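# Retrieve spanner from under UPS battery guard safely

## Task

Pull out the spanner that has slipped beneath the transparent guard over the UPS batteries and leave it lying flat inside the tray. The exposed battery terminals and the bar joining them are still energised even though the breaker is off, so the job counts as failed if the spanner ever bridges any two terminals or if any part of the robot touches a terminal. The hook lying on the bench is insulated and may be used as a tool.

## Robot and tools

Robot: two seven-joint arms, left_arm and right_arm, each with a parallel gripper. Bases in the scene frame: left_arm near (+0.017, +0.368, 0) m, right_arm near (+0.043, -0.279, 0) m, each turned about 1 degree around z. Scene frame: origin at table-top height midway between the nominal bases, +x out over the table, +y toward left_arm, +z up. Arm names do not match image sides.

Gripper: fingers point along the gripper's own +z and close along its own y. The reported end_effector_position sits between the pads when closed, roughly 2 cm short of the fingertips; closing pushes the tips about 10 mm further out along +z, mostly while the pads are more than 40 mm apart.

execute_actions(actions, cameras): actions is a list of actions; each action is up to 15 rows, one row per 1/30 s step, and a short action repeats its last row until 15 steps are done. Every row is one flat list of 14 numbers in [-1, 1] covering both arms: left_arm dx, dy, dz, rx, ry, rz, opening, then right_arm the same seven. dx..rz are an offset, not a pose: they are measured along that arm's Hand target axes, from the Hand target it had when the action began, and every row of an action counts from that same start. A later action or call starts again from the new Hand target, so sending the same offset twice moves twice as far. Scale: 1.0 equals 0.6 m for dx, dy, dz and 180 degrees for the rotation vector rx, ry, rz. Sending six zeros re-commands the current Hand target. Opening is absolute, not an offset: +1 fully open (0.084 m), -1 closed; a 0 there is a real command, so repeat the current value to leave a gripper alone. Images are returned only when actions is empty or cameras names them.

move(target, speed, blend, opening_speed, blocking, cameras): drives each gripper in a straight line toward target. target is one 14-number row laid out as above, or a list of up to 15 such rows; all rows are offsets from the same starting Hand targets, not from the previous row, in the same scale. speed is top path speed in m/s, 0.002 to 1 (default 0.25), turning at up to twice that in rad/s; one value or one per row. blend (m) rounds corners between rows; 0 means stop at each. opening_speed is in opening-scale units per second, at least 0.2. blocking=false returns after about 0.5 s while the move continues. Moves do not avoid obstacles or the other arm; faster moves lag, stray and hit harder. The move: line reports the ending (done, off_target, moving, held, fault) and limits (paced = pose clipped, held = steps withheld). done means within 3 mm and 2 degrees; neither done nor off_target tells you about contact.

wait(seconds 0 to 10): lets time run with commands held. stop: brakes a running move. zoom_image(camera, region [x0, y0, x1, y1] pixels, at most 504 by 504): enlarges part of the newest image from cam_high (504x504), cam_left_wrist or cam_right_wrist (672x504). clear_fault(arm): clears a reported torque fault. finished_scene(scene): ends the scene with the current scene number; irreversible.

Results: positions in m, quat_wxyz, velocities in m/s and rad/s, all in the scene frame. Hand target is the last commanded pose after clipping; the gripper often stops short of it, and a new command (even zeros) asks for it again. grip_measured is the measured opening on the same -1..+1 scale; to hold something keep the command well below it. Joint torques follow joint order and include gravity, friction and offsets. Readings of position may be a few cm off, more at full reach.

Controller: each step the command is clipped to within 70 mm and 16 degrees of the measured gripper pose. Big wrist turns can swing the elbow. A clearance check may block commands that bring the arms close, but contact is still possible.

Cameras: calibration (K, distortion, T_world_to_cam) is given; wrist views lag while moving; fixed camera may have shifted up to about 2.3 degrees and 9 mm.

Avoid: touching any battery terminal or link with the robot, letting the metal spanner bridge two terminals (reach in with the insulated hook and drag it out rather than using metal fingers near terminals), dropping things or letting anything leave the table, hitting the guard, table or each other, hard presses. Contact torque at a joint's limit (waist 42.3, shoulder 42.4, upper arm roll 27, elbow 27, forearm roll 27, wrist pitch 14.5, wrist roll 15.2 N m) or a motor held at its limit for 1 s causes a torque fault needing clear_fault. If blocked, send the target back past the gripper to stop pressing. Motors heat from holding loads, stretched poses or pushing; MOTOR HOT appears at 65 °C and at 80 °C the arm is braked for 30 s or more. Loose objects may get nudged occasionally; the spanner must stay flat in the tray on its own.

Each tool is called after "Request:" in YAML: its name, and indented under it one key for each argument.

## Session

Request:
execute_actions:
  actions: []

Request:
zoom_image:
  camera: "cam_high"
  region: [60, 120, 310, 370]

Scene clock: 0.00 s.
left_arm: end_effector_position=(+0.4162, +0.3002, +0.2968) grip_measured=+1.00 end_effector_quat_wxyz=(-0.003, +0.993, -0.113, +0.017) | right_arm: end_effector_position=(+0.6391, -0.5140, +0.1911) grip_measured=+1.00 end_effector_quat_wxyz=(-0.354, +0.827, -0.025, +0.436)
Joint positions: left_arm=[-0.191 -0.278 0.001 1.021 0.009 1.265 0.051 0.084] | right_arm=[-0.633 0.526 -0.043 1.377 1.434 1.172 -1.504 0.084]
Joint velocities: within noise
Joint torques (N m): no reading
Motor temperatures (°C): left_arm=[30 31 29 29 27 29 29] | right_arm=[30 30 30 32 27 28 30]
Hand target: left_arm +0.4162, +0.3002, +0.2968; -0.003, +0.993, -0.113, +0.017 | right_arm +0.6391, -0.5140, +0.1911; -0.354, +0.827, -0.025, +0.436
Tool commands: left_gripper/opening=+1.0 right_gripper/opening=+1.0
camera_calibration:
cam_left_wrist: T_world_to_cam=[[-0.209449, -0.977755, -0.0112234, 0.416555], [-0.977448, 0.209672, -0.0251651, 0.418085], [0.0269585, 0.00569946, -0.99962, 0.4128], [0, 0, 0, 1]] pos_world=[0.484775, 0.317275, 0.427839]
cam_right_wrist: T_world_to_cam=[[0.275339, -0.753394, -0.597147, -0.419932], [-0.600057, 0.35061, -0.71903, 0.772648], [0.751079, 0.5563, -0.355543, 0.00662139], [0, 0, 0, 1]] pos_world=[0.574284, -0.590956, 0.30715]

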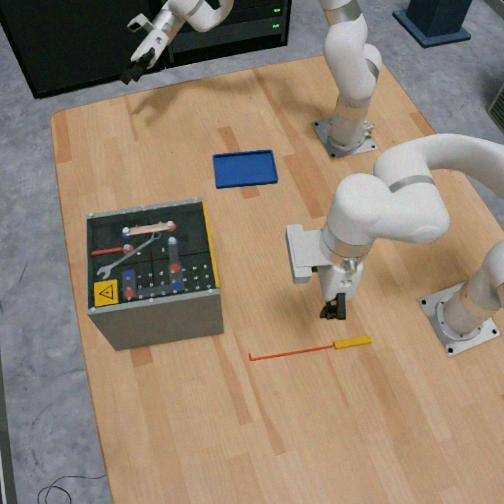

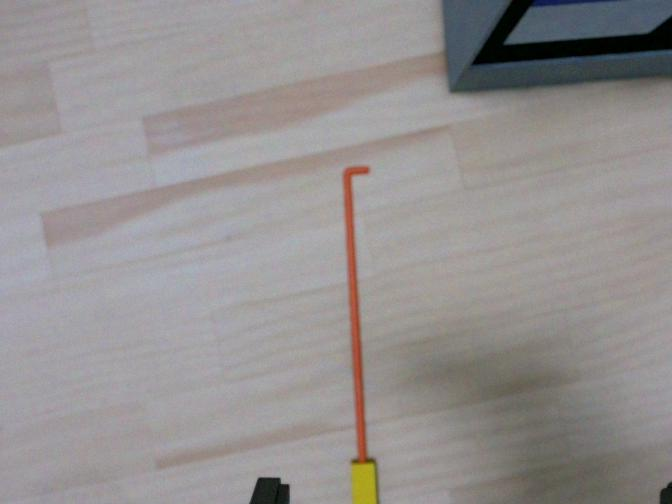

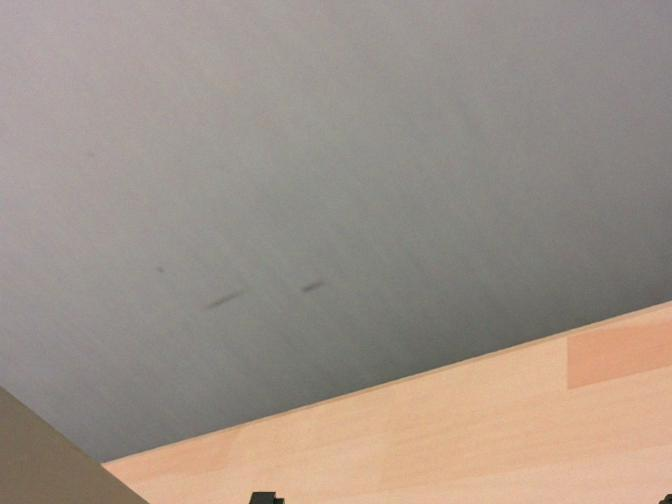

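Scaled by 2.016.

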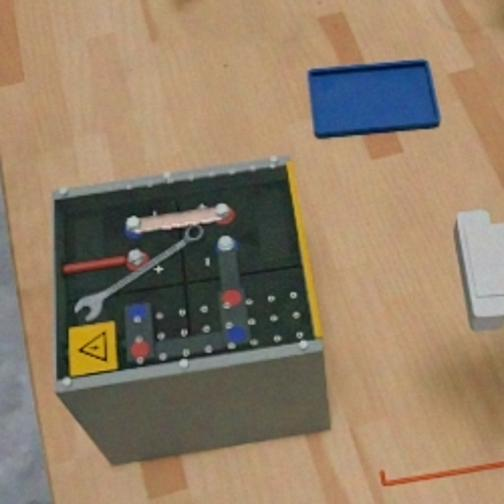

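Request:
move:
  target: [0.349,0.267,0.009,0.068,0.145,0.415,-1,0,0,0,0,0,0,1]
  cameras: ["cam_high","cam_left_wrist"]

Request:
zoom_image:
  camera: "cam_high"
  region: [200, 300, 420, 400]

Scene clock: 51.03 s.
left_arm: end_effector_position=(+0.5844, +0.0972, +0.2965) grip_measured=-1.00 end_effector_quat_wxyz=(-0.087, +0.689, -0.682, +0.230) | right_arm: end_effector_position=(+0.6391, -0.5140, +0.1911) grip_measured=+1.00 end_effector_quat_wxyz=(-0.354, +0.827, -0.025, +0.436)
Joint positions: left_arm=[-0.345 0.158 -0.129 1.313 0.056 0.661 1.075 0] | right_arm=[-0.633 0.526 -0.043 1.377 1.434 1.172 -1.504 0.084]
Joint torques (N m): left_arm=[0.67 -31.53 -1.19 16.87 -0.18 -2.27 0.05] | right_arm=[-0.33 -43.29 -0.26 10.53 0.88 0.55 -0.17]
Hand target: left_arm +0.5844, +0.0972, +0.2965; -0.087, +0.689, -0.682, +0.230 | right_arm +0.6391, -0.5140, +0.1911; -0.354, +0.827, -0.025, +0.436
Off the commanded pose: left_arm 0.000 m, 0 deg | right_arm 0.000 m, 0 deg.
move: done
camera_calibration:
cam_left_wrist: T_world_to_cam=[[-0.899428, -0.0707057, -0.431313, 0.692927], [0.0185043, 0.979783, -0.199205, 0.0198415], [0.436678, -0.187151, -0.879936, 0.152955], [0, 0, 0, 1]] pos_world=[0.556079, 0.0581793, 0.437411]
Images, in order (width x height): cam_high 504x504, cam_left_wrist 672x504.

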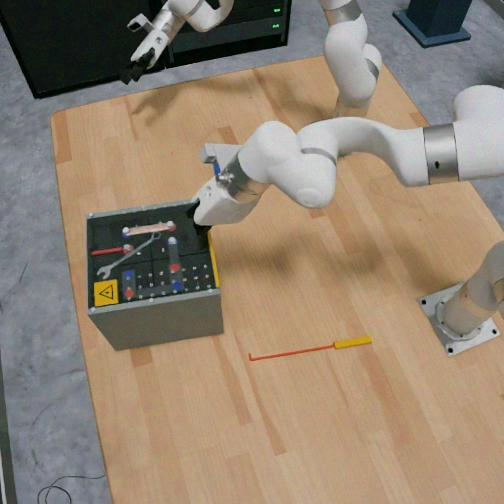

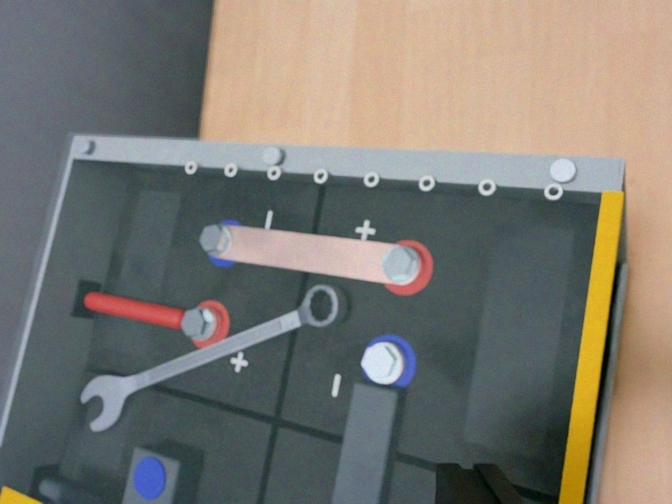

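Scaled by 2.291.

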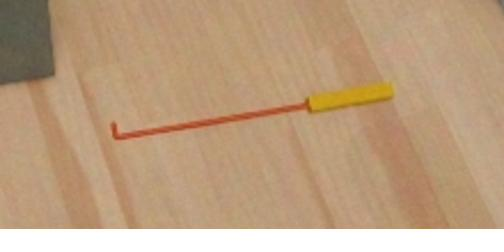

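Request:
move:
  target: [-0.868,0.463,-0.586,0,0,0,-1,-0.353,-0.806,-0.065,0.2,-0.19,-0.40,1]

Scene clock: 131.87 s.
left_arm: end_effector_position=(+0.1998, +0.6600, +0.3815) grip_measured=-1.00 end_effector_quat_wxyz=(-0.087, +0.689, -0.682, +0.230) | right_arm: end_effector_position=(+0.3501, -0.1001, +0.3503) grip_measured=+1.00 end_effector_quat_wxyz=(-0.250, +0.629, +0.672, +0.300)
Joint positions: left_arm=[0.023 -0.841 0.833 1.05 0.133 1.473 2.3 0] | right_arm=[-0.319 -0.652 0.261 0.731 0.959 1.506 -1.912 0.084]
Joint torques (N m): left_arm=[-0.13 6.17 -9.6 12.72 -1.03 -1.25 -0.03] | right_arm=[0.82 -8.08 -3.13 11.44 0.97 -0.84 0.23]
Motor temperatures (°C): left_arm=[30 31 29 34 27 29 29] | right_arm=[30 31 30 35 27 28 30]
Hand target: left_arm +0.1998, +0.6601, +0.3815; -0.087, +0.689, -0.682, +0.230 | right_arm +0.3501, -0.1001, +0.3504; -0.250, +0.629, +0.672, +0.300
Off the commanded pose: left_arm 0.000 m, 0 deg | right_arm 0.000 m, 0 deg.
move: done

Request:
move:
  target: [0,0,0,0,0,0,-1,0.290,-0.09,0.742,0.196,-0.192,-0.403,1]
  speed: 0.4
  cameras: ["cam_right_wrist","cam_high"]

Scene clock: 181.53 s.
left_arm: end_effector_position=(+0.1998, +0.6601, +0.3815) grip_measured=-1.00 end_effector_quat_wxyz=(-0.087, +0.689, -0.682, +0.230) | right_arm: end_effector_position=(+0.3000, +0.3388, +0.1601) grip_measured=+1.00 end_effector_quat_wxyz=(+0.000, +0.080, +0.997, +0.000)
Joint positions: left_arm=[0.023 -0.841 0.833 1.05 0.133 1.473 2.3 0] | right_arm=[0.771 0.922 0.806 2.075 -0.625 1.379 -1.531 0.084]
Joint torques (N m): left_arm=[0.57 6.23 -9.73 12.8 -0.75 -1.51 0.07] | right_arm=[0.77 -48.11 8.97 9.59 0 -1.82 -0.41]
Hand target: left_arm +0.1998, +0.6601, +0.3815; -0.087, +0.689, -0.682, +0.230 | right_arm +0.3000, +0.3389, +0.1601; +0.000, +0.080, +0.997, +0.000
Off the commanded pose: left_arm 0.000 m, 0 deg | right_arm 0.000 m, 0 deg.
move: done; limits=paced
camera_calibration:
cam_right_wrist: T_world_to_cam=[[0.146248, 0.989248, 0.000869587, -0.349999], [0.989031, -0.146197, -0.0210532, -0.172273], [-0.0206997, 0.00393903, -0.999778, 0.297626], [0, 0, 0, 1]] pos_world=[0.227731, 0.319878, 0.294237]
Images, in order (width x height): cam_high 504x504, cam_right_wrist 672x504.

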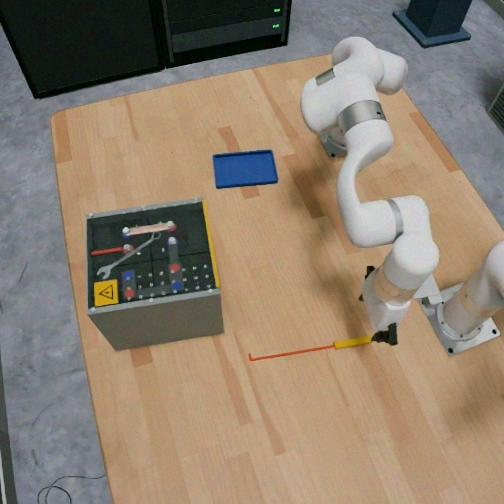

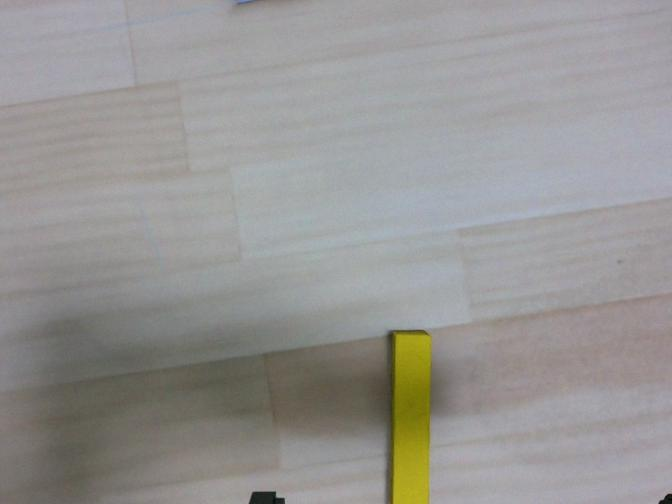

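Request:
move:
  target:
    - [0,0,0,0,0,0,-1,0,0,0.2217,0,0,0,1]
    - [0,0,0,0,0,0,-1,0,0,0.2217,0,0,0,-0.9]
  speed: 0.15
  opening_speed: 1.5
  cameras: ["cam_right_wrist"]

Scene clock: 197.53 s.
left_arm: end_effector_position=(+0.1998, +0.6601, +0.3815) grip_measured=-1.00 end_effector_quat_wxyz=(-0.087, +0.689, -0.682, +0.230) | right_arm: end_effector_position=(+0.2999, +0.3389, +0.0270) grip_measured=-0.64 end_effector_quat_wxyz=(+0.000, +0.080, +0.997, +0.000)
Joint positions: left_arm=[0.023 -0.841 0.833 1.05 0.133 1.473 2.3 0] | right_arm=[0.758 1.07 0.739 1.939 -0.714 1.124 -1.473 0.016]
Joint torques (N m): left_arm=[0.66 6.35 -10.02 12.82 -0.85 -1.35 -0.06] | right_arm=[0.06 -50.49 10.34 8.52 0.41 -2.15 -0.03]
Hand target: left_arm +0.1998, +0.6601, +0.3815; -0.087, +0.689, -0.682, +0.230 | right_arm +0.2999, +0.3389, +0.0271; +0.000, +0.080, +0.997, +0.000
Off the commanded pose: left_arm 0.000 m, 0 deg | right_arm 0.000 m, 0 deg.
move: done
camera_calibration:
cam_right_wrist: T_world_to_cam=[[0.146248, 0.989248, 0.000869587, -0.349884], [0.989031, -0.146197, -0.0210532, -0.175074], [-0.0206997, 0.00393903, -0.999778, 0.164655], [0, 0, 0, 1]] pos_world=[0.227731, 0.319878, 0.161237]
Images, in order (width x height): cam_right_wrist 672x504.

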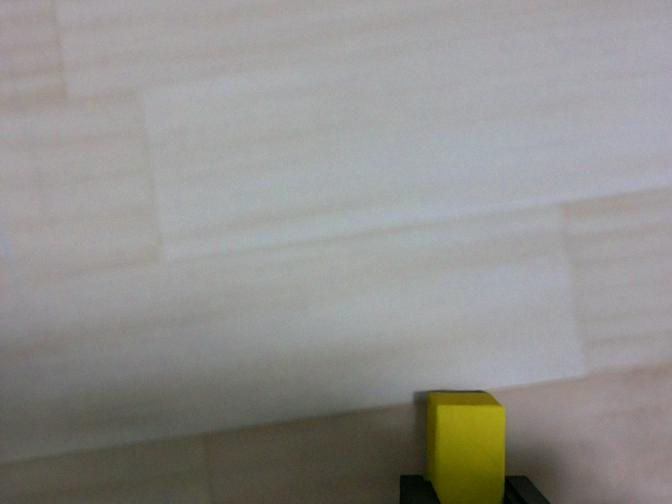

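Request:
move:
  target:
    - [0,0,0,0,0,0,-1,0,0,-0.348,0,0,0,-0.9]
    - [0,0,0,0,0,0,-1,0.003,-0.399,-0.348,-0.25,0.0033,-0.0081,-0.9]
  speed: 0.2
  blend: 0.03
  cameras: ["cam_right_wrist","cam_high"]

Request:
move:
  target: [0.868,-0.463,0.586,0,0,0,-1,0,0,0,0,0,0,-0.9]
  speed: 0.2
  cameras: ["cam_left_wrist"]

Scene clock: 237.63 s.
left_arm: end_effector_position=(+0.1998, +0.6601, +0.3815) grip_measured=-1.00 end_effector_quat_wxyz=(-0.087, +0.689, -0.682, +0.230) | right_arm: end_effector_position=(+0.2598, +0.1028, +0.2358) grip_measured=-0.64 end_effector_quat_wxyz=(+0.025, +0.062, +0.922, +0.382)
Joint positions: left_arm=[0.023 -0.841 0.833 1.05 0.133 1.473 2.3 0] | right_arm=[0.217 -0.617 0.722 0.489 1.433 0.714 -3.102 0.016]
Joint torques (N m): left_arm=[0.54 5.82 -10.16 12.68 -0.68 -1.1 0.01] | right_arm=[0.7 -6.81 -6.08 10.34 0.59 -1.42 -0.43]
Hand target: left_arm +0.1998, +0.6601, +0.3815; -0.087, +0.689, -0.682, +0.230 | right_arm +0.2598, +0.1028, +0.2358; +0.025, +0.062, +0.922, +0.382
Off the commanded pose: left_arm 0.000 m, 0 deg | right_arm 0.000 m, 0 deg.
move: done
camera_calibration:
cam_right_wrist: T_world_to_cam=[[0.0807022, 0.701913, 0.707676, -0.230744], [0.993987, -0.109394, -0.0048492, -0.174463], [0.074012, 0.703812, -0.70652, 0.207692], [0, 0, 0, 1]] pos_world=[0.176663, -0.0032996, 0.309185]
Images, in order (width x height): cam_high 504x504, cam_right_wrist 672x504.

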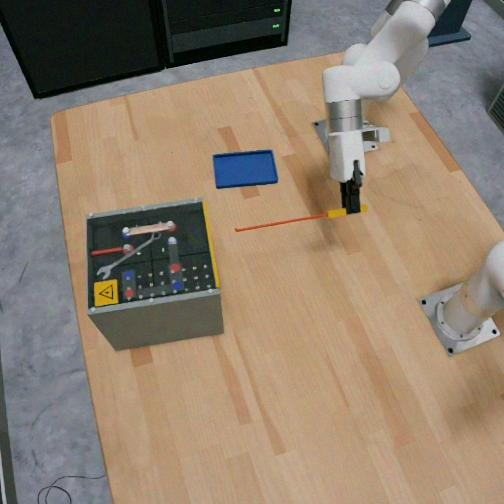

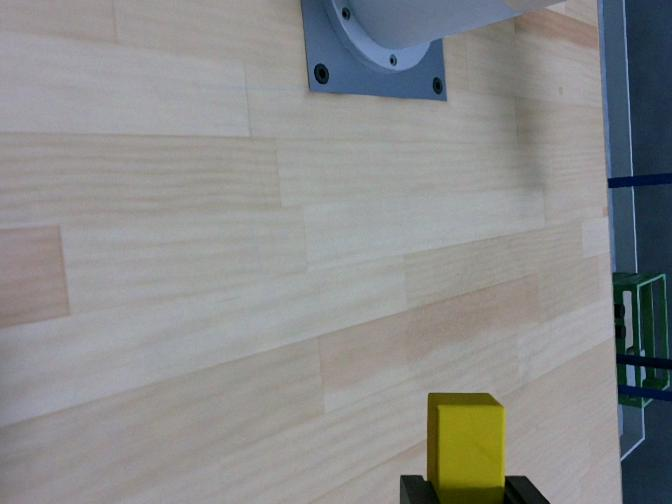

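Scene clock: 241.57 s.
left_arm: end_effector_position=(+0.5844, +0.0972, +0.2965) grip_measured=-1.00 end_effector_quat_wxyz=(-0.087, +0.689, -0.682, +0.230) | right_arm: end_effector_position=(+0.2598, +0.1028, +0.2358) grip_measured=-0.64 end_effector_quat_wxyz=(+0.025, +0.062, +0.922, +0.382)
Joint positions: left_arm=[-0.316 0.158 -0.16 1.314 0.064 0.661 1.07 0] | right_arm=[0.217 -0.617 0.722 0.489 1.433 0.714 -3.102 0.016]
Joint torques (N m): left_arm=[-0.24 -30.95 -0.48 16.42 0.65 -1.77 -0.12] | right_arm=[0.65 -7.01 -5.93 10.29 0.44 -1.35 -0.01]
Hand target: left_arm +0.5844, +0.0972, +0.2965; -0.087, +0.689, -0.682, +0.230 | right_arm +0.2598, +0.1028, +0.2358; +0.025, +0.062, +0.922, +0.382
Off the commanded pose: left_arm 0.000 m, 0 deg | right_arm 0.000 m, 0 deg.
move: done
camera_calibration:
cam_left_wrist: T_world_to_cam=[[-0.899428, -0.0707057, -0.431313, 0.692927], [0.0185043, 0.979783, -0.199205, 0.0198415], [0.436678, -0.187151, -0.879936, 0.152955], [0, 0, 0, 1]] pos_world=[0.556079, 0.0581793, 0.437411]
Images, in order (width x height): cam_left_wrist 672x504.

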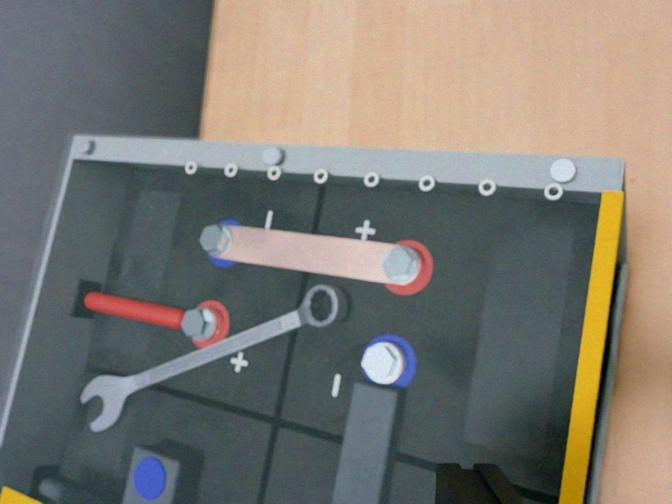

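Request:
move:
  target: [0,0,0,0,0,0,-1,-0.25,0,0,0,0,0,-0.9]
  speed: 0.1
  cameras: ["cam_left_wrist"]

Scene clock: 249.73 s.
left_arm: end_effector_position=(+0.5844, +0.0972, +0.2965) grip_measured=-1.00 end_effector_quat_wxyz=(-0.087, +0.689, -0.682, +0.230) | right_arm: end_effector_position=(+0.4085, +0.0827, +0.2357) grip_measured=-0.64 end_effector_quat_wxyz=(+0.025, +0.062, +0.922, +0.382)
Joint positions: left_arm=[-0.316 0.158 -0.16 1.314 0.064 0.661 1.07 0] | right_arm=[-0.025 -0.162 0.652 0.797 1.19 0.691 -3.259 0.016]
Joint torques (N m): left_arm=[-0.16 -31.48 -1.01 16.54 0.3 -1.92 -0.2] | right_arm=[-1.01 -17.57 -1.58 11.5 0.11 -1.44 0.26]
Hand target: left_arm +0.5844, +0.0972, +0.2965; -0.087, +0.689, -0.682, +0.230 | right_arm +0.4085, +0.0827, +0.2357; +0.025, +0.062, +0.922, +0.382
Off the commanded pose: left_arm 0.000 m, 0 deg | right_arm 0.000 m, 0 deg.
move: done
camera_calibration:
cam_left_wrist: T_world_to_cam=[[-0.899428, -0.0707057, -0.431313, 0.692884], [0.0185043, 0.979783, -0.199205, 0.0198216], [0.436678, -0.187151, -0.879936, 0.152867], [0, 0, 0, 1]] pos_world=[0.556079, 0.0581793, 0.437311]
Images, in order (width x height): cam_left_wrist 672x504.

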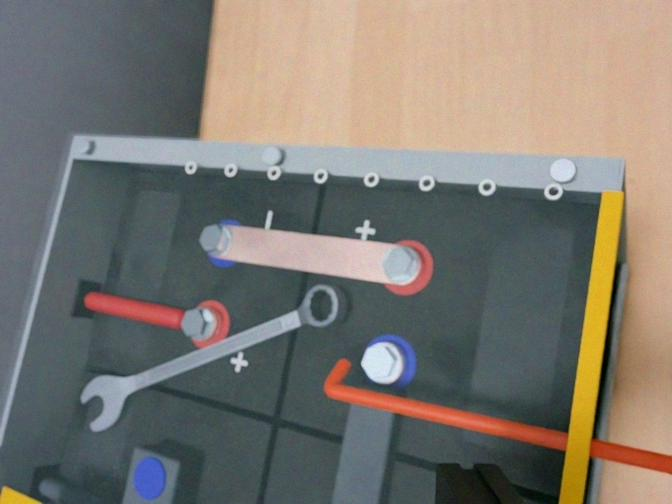

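Request:
move:
  target:
    - [0,0,0,0,0,0,-1,-0.155,0.0118,0.0118,0,0,0,-0.9]
    - [0,0,0,0,0,0,-1,-0.155,-0.0085,0.018,-0.25,0,0,-0.9]
  speed: 0.08
  cameras: ["cam_left_wrist"]

Scene clock: 273.57 s.
left_arm: end_effector_position=(+0.5844, +0.0972, +0.2965) grip_measured=-1.00 end_effector_quat_wxyz=(-0.087, +0.689, -0.682, +0.230) | right_arm: end_effector_position=(+0.5012, +0.0743, +0.2244) grip_measured=-0.64 end_effector_quat_wxyz=(+0.047, +0.048, +0.705, +0.706)
Joint positions: left_arm=[-0.316 0.158 -0.16 1.314 0.064 0.661 1.07 0] | right_arm=[-0.291 0.396 0.637 0.934 1.809 1.153 -4.204 0.016]
Joint torques (N m): left_arm=[-0.01 -31.42 -0.75 16.72 0.61 -1.69 -0.03] | right_arm=[-2.89 -35.34 5.49 12.81 1.71 5.24 -1.19]
Hand target: left_arm +0.5844, +0.0972, +0.2965; -0.087, +0.689, -0.682, +0.230 | right_arm +0.5012, +0.0743, +0.2244; +0.047, +0.048, +0.705, +0.706
Off the commanded pose: left_arm 0.000 m, 0 deg | right_arm 0.000 m, 0 deg.
move: done
camera_calibration:
cam_left_wrist: T_world_to_cam=[[-0.899428, -0.0707057, -0.431313, 0.692884], [0.0185043, 0.979783, -0.199205, 0.0198216], [0.436678, -0.187151, -0.879936, 0.152867], [0, 0, 0, 1]] pos_world=[0.556079, 0.0581793, 0.437311]
Images, in order (width x height): cam_left_wrist 672x504.

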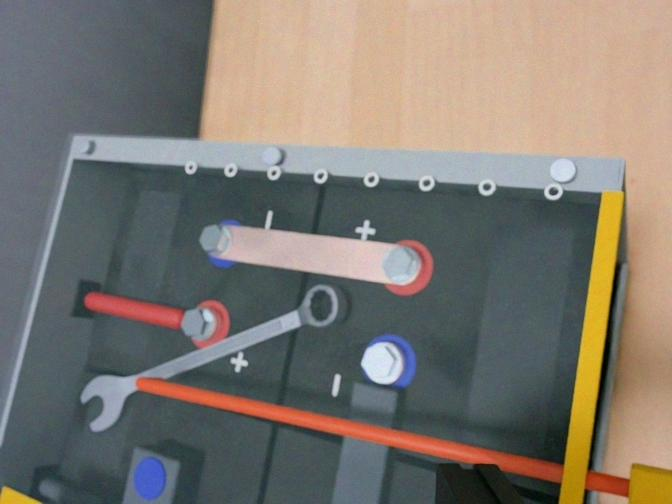

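Request:
move:
  target:
    - [0,0,0,0,0,0,-1,-0.0087,0,-0.0333,0,0,0,-0.9]
  speed: 0.05
  cameras: ["cam_left_wrist"]

Request:
zoom_image:
  camera: "cam_left_wrist"
  region: [60, 200, 480, 480]

Scene clock: 287.33 s.
left_arm: end_effector_position=(+0.5844, +0.0972, +0.2965) grip_measured=-1.00 end_effector_quat_wxyz=(-0.087, +0.689, -0.682, +0.230) | right_arm: end_effector_position=(+0.5037, +0.0538, +0.2244) grip_measured=-0.64 end_effector_quat_wxyz=(+0.047, +0.048, +0.705, +0.706)
Joint positions: left_arm=[-0.316 0.158 -0.16 1.314 0.064 0.661 1.07 0] | right_arm=[-0.326 0.383 0.617 0.92 1.771 1.191 -4.189 0.016]
Joint torques (N m): left_arm=[-0.18 -31.55 -0.88 16.66 0.69 -1.79 0.01] | right_arm=[-2.77 -37.53 5.26 12.47 1.28 5.6 -0.66]
Hand target: left_arm +0.5844, +0.0972, +0.2965; -0.087, +0.689, -0.682, +0.230 | right_arm +0.5037, +0.0538, +0.2244; +0.047, +0.048, +0.705, +0.706
Off the commanded pose: left_arm 0.000 m, 0 deg | right_arm 0.000 m, 0 deg.
move: done
camera_calibration:
cam_left_wrist: T_world_to_cam=[[-0.899428, -0.0707057, -0.431313, 0.692884], [0.0185043, 0.979783, -0.199205, 0.0198216], [0.436678, -0.187151, -0.879936, 0.152867], [0, 0, 0, 1]] pos_world=[0.556079, 0.0581793, 0.437311]
Images, in order (width x height): cam_left_wrist 672x504.

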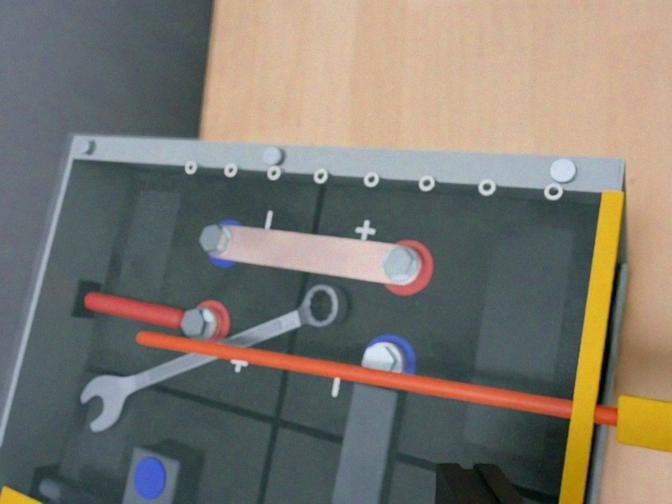

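Scaled by 1.200.

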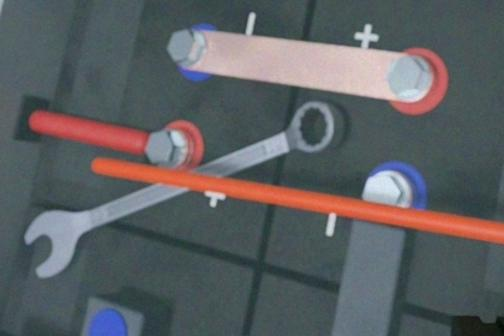

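Request:
move:
  target: [0,0,0,0,0,0,-1,0,-0.0172,0,0,0,0,-0.9]
  speed: 0.04
  cameras: ["cam_left_wrist"]

Request:
move:
  target: [0,0,0,0,0,0,-1,-0.004,0,0.03,0,0,0,-0.9]
  speed: 0.03
  cameras: ["cam_left_wrist"]

Scene clock: 293.47 s.
left_arm: end_effector_position=(+0.5844, +0.0972, +0.2965) grip_measured=-1.00 end_effector_quat_wxyz=(-0.087, +0.689, -0.682, +0.230) | right_arm: end_effector_position=(+0.5037, +0.0538, +0.2141) grip_measured=-0.64 end_effector_quat_wxyz=(+0.047, +0.048, +0.705, +0.706)
Joint positions: left_arm=[-0.316 0.158 -0.16 1.314 0.064 0.661 1.07 0] | right_arm=[-0.32 0.412 0.611 0.924 1.767 1.187 -4.213 0.016]
Joint torques (N m): left_arm=[0.23 -31.38 -0.71 16.56 0.62 -1.82 -0.13] | right_arm=[0.62 -29.14 4.79 8.83 0.48 2.09 -0.31]
Hand target: left_arm +0.5844, +0.0972, +0.2965; -0.087, +0.689, -0.682, +0.230 | right_arm +0.5037, +0.0538, +0.2141; +0.047, +0.048, +0.705, +0.706
Off the commanded pose: left_arm 0.000 m, 0 deg | right_arm 0.000 m, 0 deg.
move: done
camera_calibration:
cam_left_wrist: T_world_to_cam=[[-0.899428, -0.0707057, -0.431313, 0.692884], [0.0185043, 0.979783, -0.199205, 0.0198216], [0.436678, -0.187151, -0.879936, 0.152867], [0, 0, 0, 1]] pos_world=[0.556079, 0.0581793, 0.437311]
Images, in order (width x height): cam_left_wrist 672x504.

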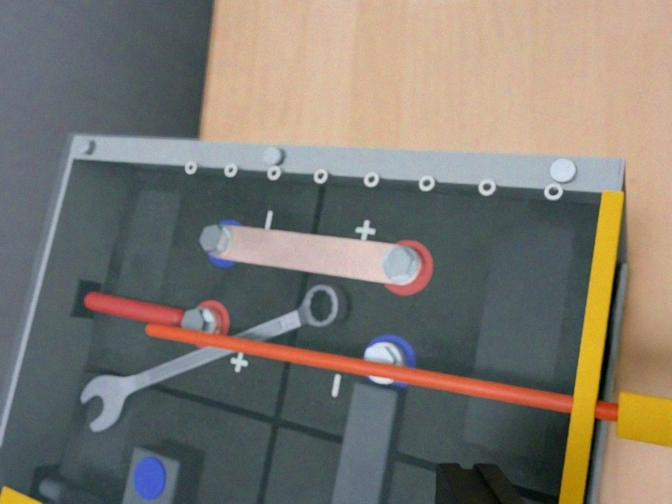

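Scene clock: 294.37 s.
left_arm: end_effector_position=(+0.5844, +0.0972, +0.2965) grip_measured=-1.00 end_effector_quat_wxyz=(-0.087, +0.689, -0.682, +0.230) | right_arm: end_effector_position=(+0.5085, +0.0713, +0.2141) grip_measured=-0.64 end_effector_quat_wxyz=(+0.047, +0.048, +0.705, +0.706)
Joint positions: left_arm=[-0.316 0.158 -0.16 1.314 0.064 0.661 1.07 0] | right_arm=[-0.286 0.441 0.623 0.96 1.789 1.149 -4.217 0.016]
Joint torques (N m): left_arm=[-0.04 -31.59 -0.76 16.49 0.32 -1.7 -0.1] | right_arm=[0.43 -30 5.72 9.12 0.87 2.1 -0.37]
Hand target: left_arm +0.5844, +0.0972, +0.2965; -0.087, +0.689, -0.682, +0.230 | right_arm +0.5085, +0.0713, +0.2141; +0.047, +0.048, +0.705, +0.706
Off the commanded pose: left_arm 0.000 m, 0 deg | right_arm 0.000 m, 0 deg.
move: done
camera_calibration:
cam_left_wrist: T_world_to_cam=[[-0.899428, -0.0707057, -0.431313, 0.692884], [0.0185043, 0.979783, -0.199205, 0.0198216], [0.436678, -0.187151, -0.879936, 0.152867], [0, 0, 0, 1]] pos_world=[0.556079, 0.0581793, 0.437311]
Images, in order (width x height): cam_left_wrist 672x504.

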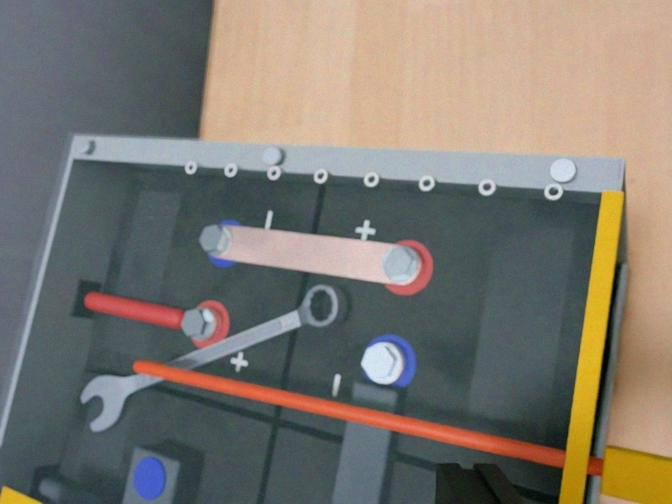

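Request:
move:
  target:
    - [0,0,0,0,0,0,-1,0,0.0158,0,0,0,0,-0.9]
    - [0,0,0,0,0,0,-1,0,0.0158,0.008,0,-0.025,0,-0.9]
  speed: 0.05
  cameras: ["cam_left_wrist"]

Request:
zoom_image:
  camera: "cam_left_wrist"
  region: [60, 200, 480, 480]

Scene clock: 310.50 s.
left_arm: end_effector_position=(+0.5844, +0.0972, +0.2965) grip_measured=-1.00 end_effector_quat_wxyz=(-0.087, +0.689, -0.682, +0.230) | right_arm: end_effector_position=(+0.5091, +0.0761, +0.2236) grip_measured=-0.64 end_effector_quat_wxyz=(+0.075, +0.075, +0.703, +0.703)
Joint positions: left_arm=[-0.316 0.158 -0.16 1.314 0.064 0.661 1.07 0] | right_arm=[-0.283 0.381 0.65 0.912 1.914 1.111 -4.251 0.016]
Joint torques (N m): left_arm=[-0.38 -31.55 -0.6 16.47 0.53 -1.68 -0.04] | right_arm=[-0.38 -35.22 5.75 11.79 1.46 4.16 -0.81]
Hand target: left_arm +0.5844, +0.0972, +0.2965; -0.087, +0.689, -0.682, +0.230 | right_arm +0.5091, +0.0761, +0.2236; +0.075, +0.075, +0.703, +0.703
Off the commanded pose: left_arm 0.000 m, 0 deg | right_arm 0.000 m, 0 deg.
move: done
camera_calibration:
cam_left_wrist: T_world_to_cam=[[-0.899428, -0.0707057, -0.431313, 0.692884], [0.0185043, 0.979783, -0.199205, 0.0198216], [0.436678, -0.187151, -0.879936, 0.152867], [0, 0, 0, 1]] pos_world=[0.556079, 0.0581793, 0.437311]
Images, in order (width x height): cam_left_wrist 672x504.

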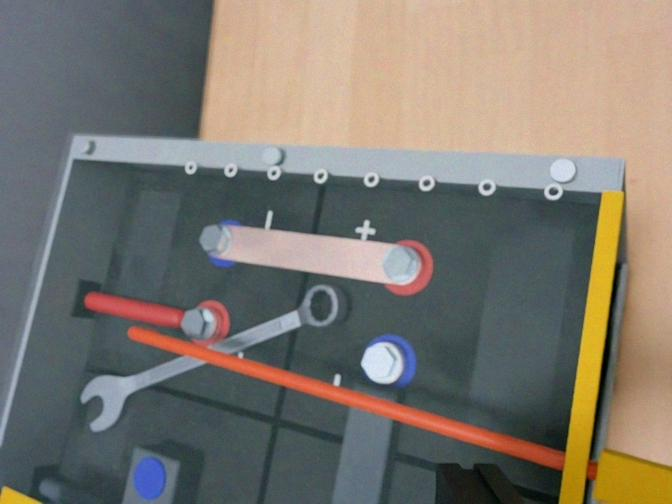

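Scaled by 1.200.

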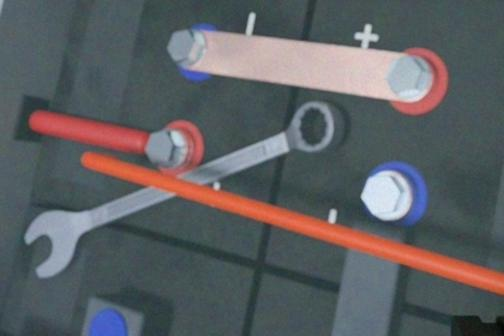

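Request:
move:
  target:
    - [0,0,0,0,0,0,-1,0,-0.0235,0,0,0,0,-0.9]
    - [0,0,0,0,0,0,-1,-0.004,-0.0235,0.028,0,0,0,-0.9]
  speed: 0.03
  cameras: ["cam_left_wrist"]

Request:
zoom_image:
  camera: "cam_left_wrist"
  region: [60, 200, 480, 480]

Scene clock: 320.70 s.
left_arm: end_effector_position=(+0.5844, +0.0972, +0.2965) grip_measured=-1.00 end_effector_quat_wxyz=(-0.087, +0.689, -0.682, +0.230) | right_arm: end_effector_position=(+0.5150, +0.0920, +0.2095) grip_measured=-0.64 end_effector_quat_wxyz=(+0.075, +0.075, +0.703, +0.703)
Joint positions: left_arm=[-0.316 0.158 -0.16 1.314 0.064 0.661 1.07 0] | right_arm=[-0.242 0.455 0.647 0.961 1.928 1.074 -4.29 0.016]
Joint torques (N m): left_arm=[-0.01 -31.05 -0.56 16.49 0.59 -1.65 0.03] | right_arm=[0.79 -29.93 6.07 8.99 0.65 2.21 -0.23]
Hand target: left_arm +0.5844, +0.0972, +0.2965; -0.087, +0.689, -0.682, +0.230 | right_arm +0.5150, +0.0920, +0.2095; +0.075, +0.075, +0.703, +0.703
Off the commanded pose: left_arm 0.000 m, 0 deg | right_arm 0.000 m, 0 deg.
move: done
camera_calibration:
cam_left_wrist: T_world_to_cam=[[-0.899428, -0.0707057, -0.431313, 0.692884], [0.0185043, 0.979783, -0.199205, 0.0198216], [0.436678, -0.187151, -0.879936, 0.152867], [0, 0, 0, 1]] pos_world=[0.556079, 0.0581793, 0.437311]
Images, in order (width x height): cam_left_wrist 672x504.

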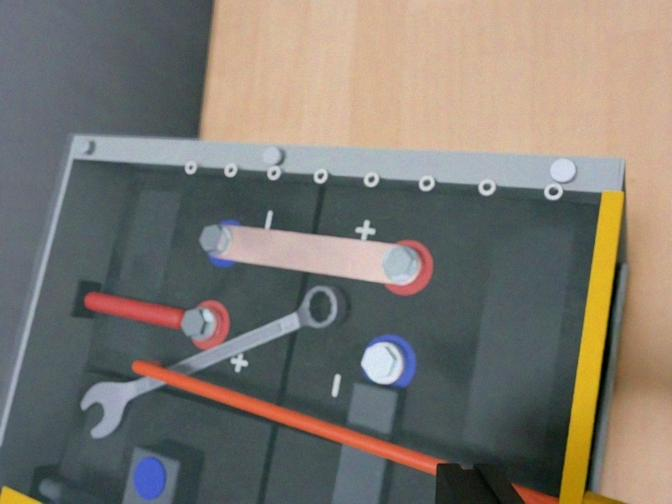

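Scaled by 1.200.

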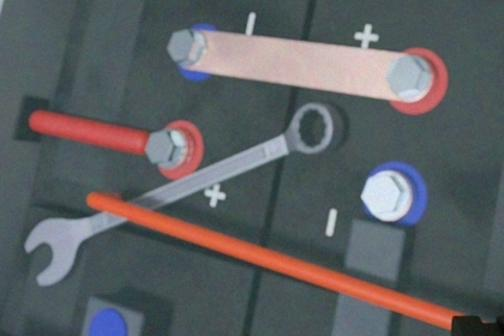

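Request:
move:
  target: [0,0,0,0,0,0,-1,0,0,0.015,0,0,0,-0.9]
  speed: 0.03
  cameras: ["cam_left_wrist"]

Request:
zoom_image:
  camera: "cam_left_wrist"
  region: [60, 200, 480, 480]

Scene clock: 332.73 s.
left_arm: end_effector_position=(+0.5844, +0.0972, +0.2965) grip_measured=-1.00 end_effector_quat_wxyz=(-0.087, +0.689, -0.682, +0.230) | right_arm: end_effector_position=(+0.5169, +0.1008, +0.2095) grip_measured=-0.64 end_effector_quat_wxyz=(+0.075, +0.075, +0.703, +0.703)
Joint positions: left_arm=[-0.316 0.158 -0.16 1.314 0.064 0.661 1.07 0] | right_arm=[-0.224 0.47 0.652 0.981 1.939 1.056 -4.294 0.016]
Joint torques (N m): left_arm=[-0.35 -31.93 -0.55 16.35 0.6 -1.77 0.12] | right_arm=[0.73 -30.75 6.29 9.03 0.65 2.19 -0.2]
Hand target: left_arm +0.5844, +0.0972, +0.2965; -0.087, +0.689, -0.682, +0.230 | right_arm +0.5169, +0.1008, +0.2095; +0.075, +0.075, +0.703, +0.703
Off the commanded pose: left_arm 0.000 m, 0 deg | right_arm 0.000 m, 0 deg.
move: done
camera_calibration:
cam_left_wrist: T_world_to_cam=[[-0.899428, -0.0707057, -0.431313, 0.692884], [0.0185043, 0.979783, -0.199205, 0.0198216], [0.436678, -0.187151, -0.879936, 0.152867], [0, 0, 0, 1]] pos_world=[0.556079, 0.0581793, 0.437311]
Images, in order (width x height): cam_left_wrist 672x504.

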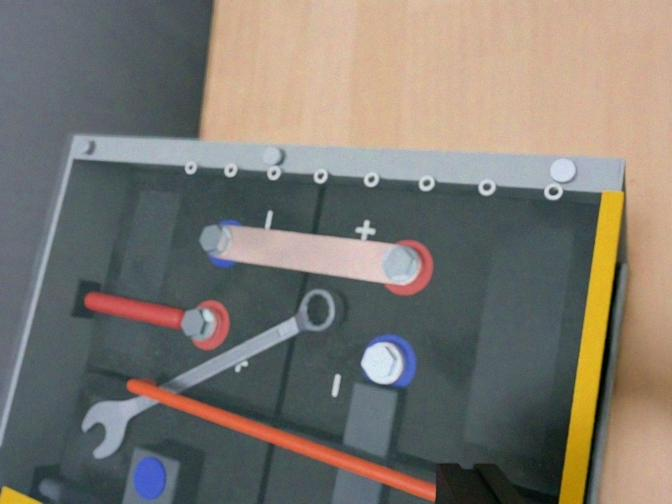

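Scaled by 1.200.

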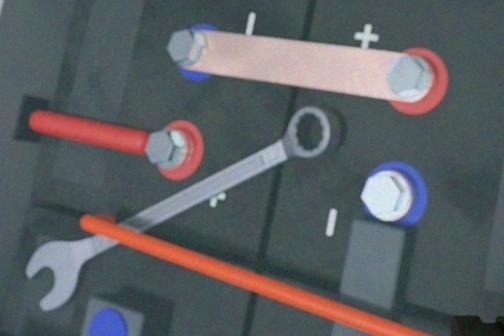

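Request:
move:
  target:
    - [0,0,0,0,0,0,-1,0,0,-0.005,0,0,0,-0.9]
    - [0,0,0,0,0,0,-1,0,0.0235,-0.005,0,0,0,-0.9]
    - [0,0,0,0,0,0,-1,0.1172,0.0235,-0.1365,0,0.025,0,-0.9]
  speed: 0.06
  cameras: ["cam_left_wrist"]

Request:
zoom_image:
  camera: "cam_left_wrist"
  region: [200, 220, 500, 420]

Scene clock: 367.93 s.
left_arm: end_effector_position=(+0.5844, +0.0972, +0.2965) grip_measured=-1.00 end_effector_quat_wxyz=(-0.087, +0.689, -0.682, +0.230) | right_arm: end_effector_position=(+0.4309, +0.0356, +0.2236) grip_measured=-0.64 end_effector_quat_wxyz=(+0.047, +0.048, +0.705, +0.706)
Joint positions: left_arm=[-0.316 0.158 -0.16 1.314 0.064 0.661 1.07 0] | right_arm=[-0.395 0.165 0.644 0.651 1.84 1.316 -4.246 0.016]
Joint torques (N m): left_arm=[0.23 -31.04 -0.52 16.5 0.38 -1.62 -0.13] | right_arm=[-0.99 -23.5 1.8 8.52 0.55 2.92 0.08]
Hand target: left_arm +0.5844, +0.0972, +0.2965; -0.087, +0.689, -0.682, +0.230 | right_arm +0.4309, +0.0356, +0.2236; +0.047, +0.048, +0.705, +0.706
Off the commanded pose: left_arm 0.000 m, 0 deg | right_arm 0.000 m, 0 deg.
move: done
camera_calibration:
cam_left_wrist: T_world_to_cam=[[-0.899428, -0.0707057, -0.431313, 0.692884], [0.0185043, 0.979783, -0.199205, 0.0198216], [0.436678, -0.187151, -0.879936, 0.152867], [0, 0, 0, 1]] pos_world=[0.556079, 0.0581793, 0.437311]
Images, in order (width x height): cam_left_wrist 672x504.

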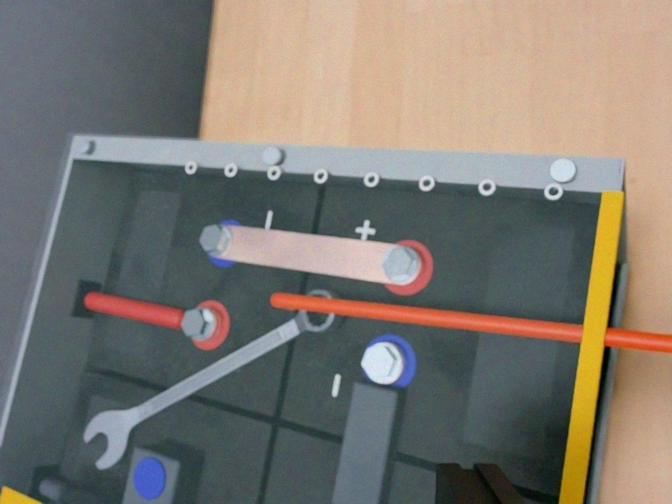

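Scaled by 1.680.

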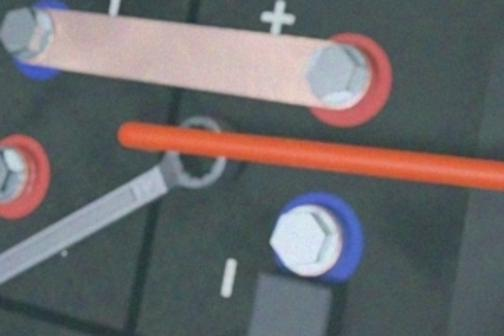

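Request:
move:
  target:
    - [0,0,0,0,0,0,-1,0.0102,0,0.0012,0,0,0,-0.9]
    - [0,0,0,0,0,0,-1,0.0102,-0.0177,0.0012,0,0,0,-0.9]
  speed: 0.04
  cameras: ["cam_left_wrist"]

Request:
zoom_image:
  camera: "cam_left_wrist"
  region: [200, 220, 500, 420]

Scene clock: 384.33 s.
left_arm: end_effector_position=(+0.5844, +0.0972, +0.2965) grip_measured=-1.00 end_effector_quat_wxyz=(-0.087, +0.689, -0.682, +0.230) | right_arm: end_effector_position=(+0.4249, +0.0371, +0.2130) grip_measured=-0.64 end_effector_quat_wxyz=(+0.047, +0.048, +0.705, +0.706)
Joint positions: left_arm=[-0.316 0.158 -0.16 1.314 0.064 0.661 1.07 0] | right_arm=[-0.389 0.189 0.644 0.638 1.846 1.311 -4.283 0.016]
Joint torques (N m): left_arm=[0 -32.08 -0.71 16.51 0.42 -1.86 0] | right_arm=[0.55 -20.94 1.95 8.3 0.44 2.19 -0.31]
Hand target: left_arm +0.5844, +0.0972, +0.2965; -0.087, +0.689, -0.682, +0.230 | right_arm +0.4249, +0.0371, +0.2130; +0.047, +0.048, +0.705, +0.706
Off the commanded pose: left_arm 0.000 m, 0 deg | right_arm 0.000 m, 0 deg.
move: done
camera_calibration:
cam_left_wrist: T_world_to_cam=[[-0.899428, -0.0707057, -0.431313, 0.692884], [0.0185043, 0.979783, -0.199205, 0.0198216], [0.436678, -0.187151, -0.879936, 0.152867], [0, 0, 0, 1]] pos_world=[0.556079, 0.0581793, 0.437311]
Images, in order (width x height): cam_left_wrist 672x504.

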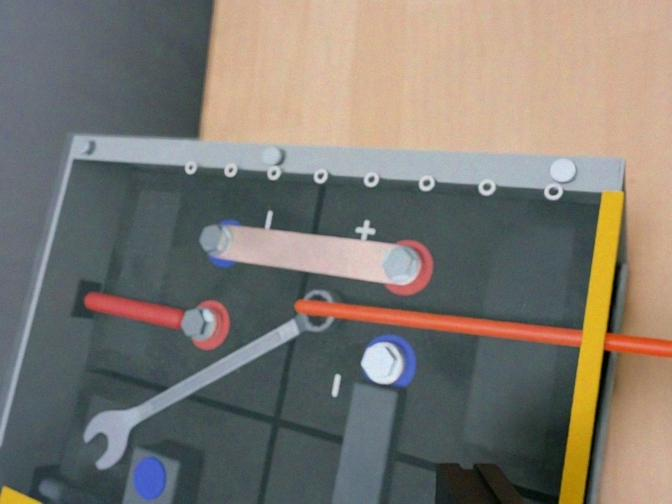

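Scaled by 1.680.

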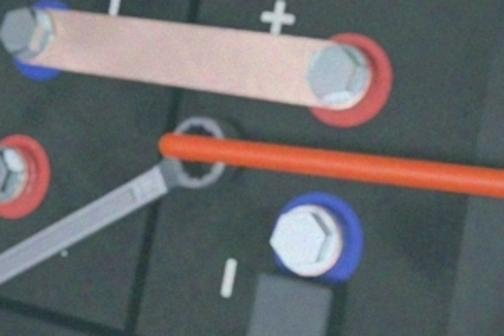

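Request:
move:
  target: [0,0,0,0,0,0,-1,0,-0.0117,0,0,0,0,-0.9]
  speed: 0.03
  cameras: ["cam_left_wrist"]

Request:
zoom_image:
  camera: "cam_left_wrist"
  region: [200, 220, 500, 420]

Scene clock: 398.47 s.
left_arm: end_effector_position=(+0.5844, +0.0972, +0.2965) grip_measured=-1.00 end_effector_quat_wxyz=(-0.087, +0.689, -0.682, +0.230) | right_arm: end_effector_position=(+0.4249, +0.0371, +0.2060) grip_measured=-0.64 end_effector_quat_wxyz=(+0.047, +0.047, +0.705, +0.706)
Joint positions: left_arm=[-0.316 0.158 -0.16 1.314 0.064 0.661 1.07 0] | right_arm=[-0.386 0.216 0.64 0.642 1.841 1.304 -4.304 0.016]
Joint torques (N m): left_arm=[-0.1 -31.73 -0.5 16.53 0.32 -1.65 -0.21] | right_arm=[0.25 -20.59 2.01 7.61 0.48 1.7 0.08]
Hand target: left_arm +0.5844, +0.0972, +0.2965; -0.087, +0.689, -0.682, +0.230 | right_arm +0.4249, +0.0371, +0.2060; +0.047, +0.048, +0.705, +0.706
Off the commanded pose: left_arm 0.000 m, 0 deg | right_arm 0.000 m, 0 deg.
move: done
camera_calibration:
cam_left_wrist: T_world_to_cam=[[-0.899428, -0.0707057, -0.431313, 0.692884], [0.0185043, 0.979783, -0.199205, 0.0198216], [0.436678, -0.187151, -0.879936, 0.152867], [0, 0, 0, 1]] pos_world=[0.556079, 0.0581793, 0.437311]
Images, in order (width x height): cam_left_wrist 672x504.

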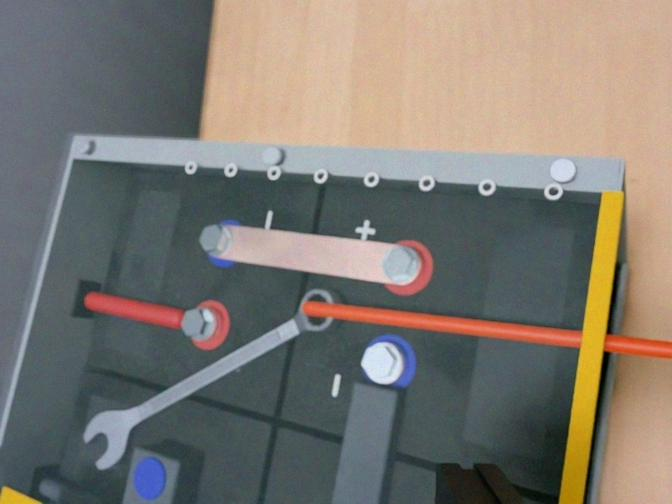

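Scaled by 1.680.

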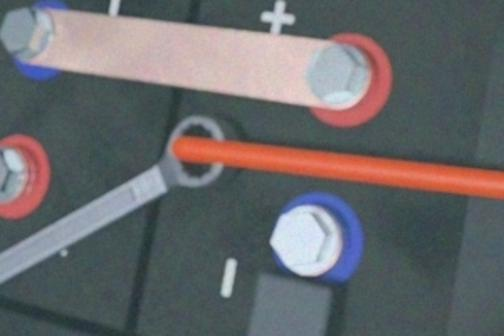

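Request:
move:
  target: [0,0,0,0,0,0,-1,0.033,0,-0.0044,0,0,0,-0.9]
  speed: 0.04
  cameras: ["cam_left_wrist"]

Request:
zoom_image:
  camera: "cam_left_wrist"
  region: [80, 200, 500, 480]

Scene clock: 411.77 s.
left_arm: end_effector_position=(+0.5844, +0.0972, +0.2965) grip_measured=-1.00 end_effector_quat_wxyz=(-0.087, +0.689, -0.682, +0.230) | right_arm: end_effector_position=(+0.4050, +0.0371, +0.2060) grip_measured=-0.64 end_effector_quat_wxyz=(+0.047, +0.048, +0.705, +0.706)
Joint positions: left_arm=[-0.316 0.158 -0.16 1.314 0.064 0.661 1.07 0] | right_arm=[-0.391 0.159 0.652 0.575 1.87 1.332 -4.317 0.016]
Joint torques (N m): left_arm=[0.07 -31.47 -0.44 16.36 0.33 -1.64 -0.06] | right_arm=[-0.93 -20.77 2.14 6.96 0.82 2.26 -0.01]
Hand target: left_arm +0.5844, +0.0972, +0.2965; -0.087, +0.689, -0.682, +0.230 | right_arm +0.4049, +0.0371, +0.2060; +0.047, +0.048, +0.705, +0.706
Off the commanded pose: left_arm 0.000 m, 0 deg | right_arm 0.000 m, 0 deg.
move: done
camera_calibration:
cam_left_wrist: T_world_to_cam=[[-0.899428, -0.0707057, -0.431313, 0.692884], [0.0185043, 0.979783, -0.199205, 0.0198216], [0.436678, -0.187151, -0.879936, 0.152867], [0, 0, 0, 1]] pos_world=[0.556079, 0.0581793, 0.437311]
Images, in order (width x height): cam_left_wrist 672x504.

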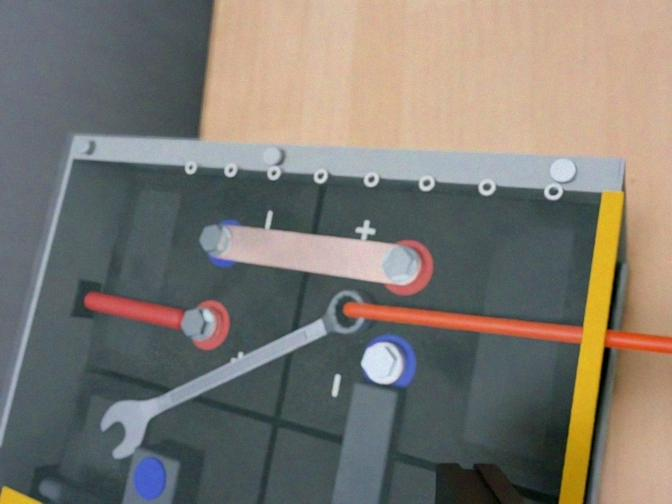

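Scaled by 1.200.

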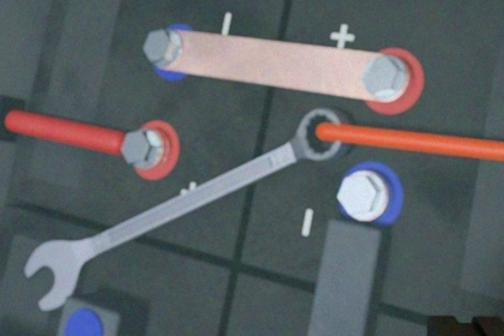

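Request:
move:
  target: [0,0,0,0,0,0,-1,0.020,0,-0.001,0,0,0,-0.9]
  speed: 0.03
  cameras: ["cam_left_wrist"]

Request:
zoom_image:
  camera: "cam_left_wrist"
  region: [250, 220, 500, 400]

Scene clock: 427.00 s.
left_arm: end_effector_position=(+0.5844, +0.0972, +0.2965) grip_measured=-1.00 end_effector_quat_wxyz=(-0.087, +0.689, -0.682, +0.230) | right_arm: end_effector_position=(+0.3930, +0.0382, +0.2060) grip_measured=-0.64 end_effector_quat_wxyz=(+0.047, +0.048, +0.705, +0.706)
Joint positions: left_arm=[-0.316 0.158 -0.16 1.314 0.064 0.661 1.07 0] | right_arm=[-0.39 0.124 0.66 0.536 1.89 1.348 -4.324 0.016]
Joint torques (N m): left_arm=[0 -31.32 -0.63 16.24 0.18 -1.68 -0.19] | right_arm=[0.61 -19.48 1.8 6.92 0.86 2.32 0.03]
Hand target: left_arm +0.5844, +0.0972, +0.2965; -0.087, +0.689, -0.682, +0.230 | right_arm +0.3930, +0.0382, +0.2060; +0.047, +0.048, +0.705, +0.706
Off the commanded pose: left_arm 0.000 m, 0 deg | right_arm 0.000 m, 0 deg.
move: done
camera_calibration:
cam_left_wrist: T_world_to_cam=[[-0.899428, -0.0707057, -0.431313, 0.692884], [0.0185043, 0.979783, -0.199205, 0.0198216], [0.436678, -0.187151, -0.879936, 0.152867], [0, 0, 0, 1]] pos_world=[0.556079, 0.0581793, 0.437311]
Images, in order (width x height): cam_left_wrist 672x504.

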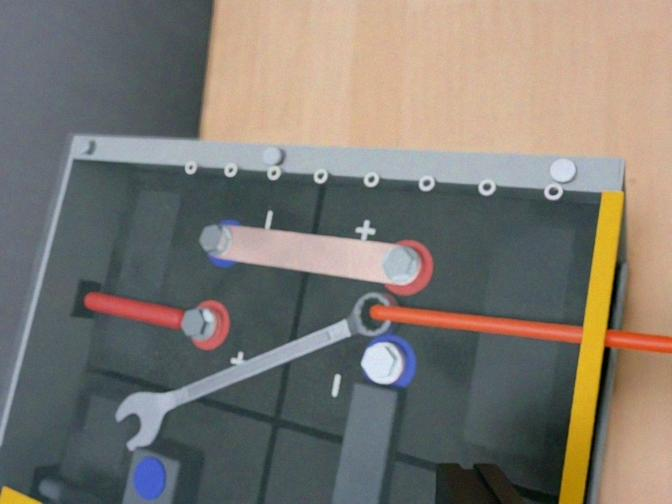

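Scaled by 2.016.

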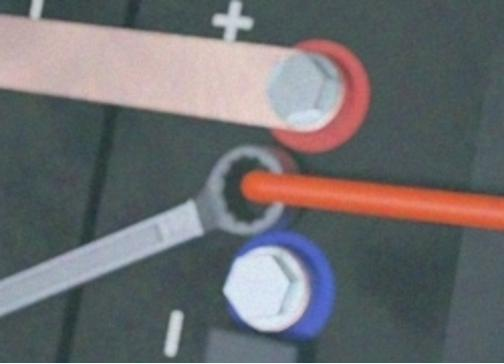

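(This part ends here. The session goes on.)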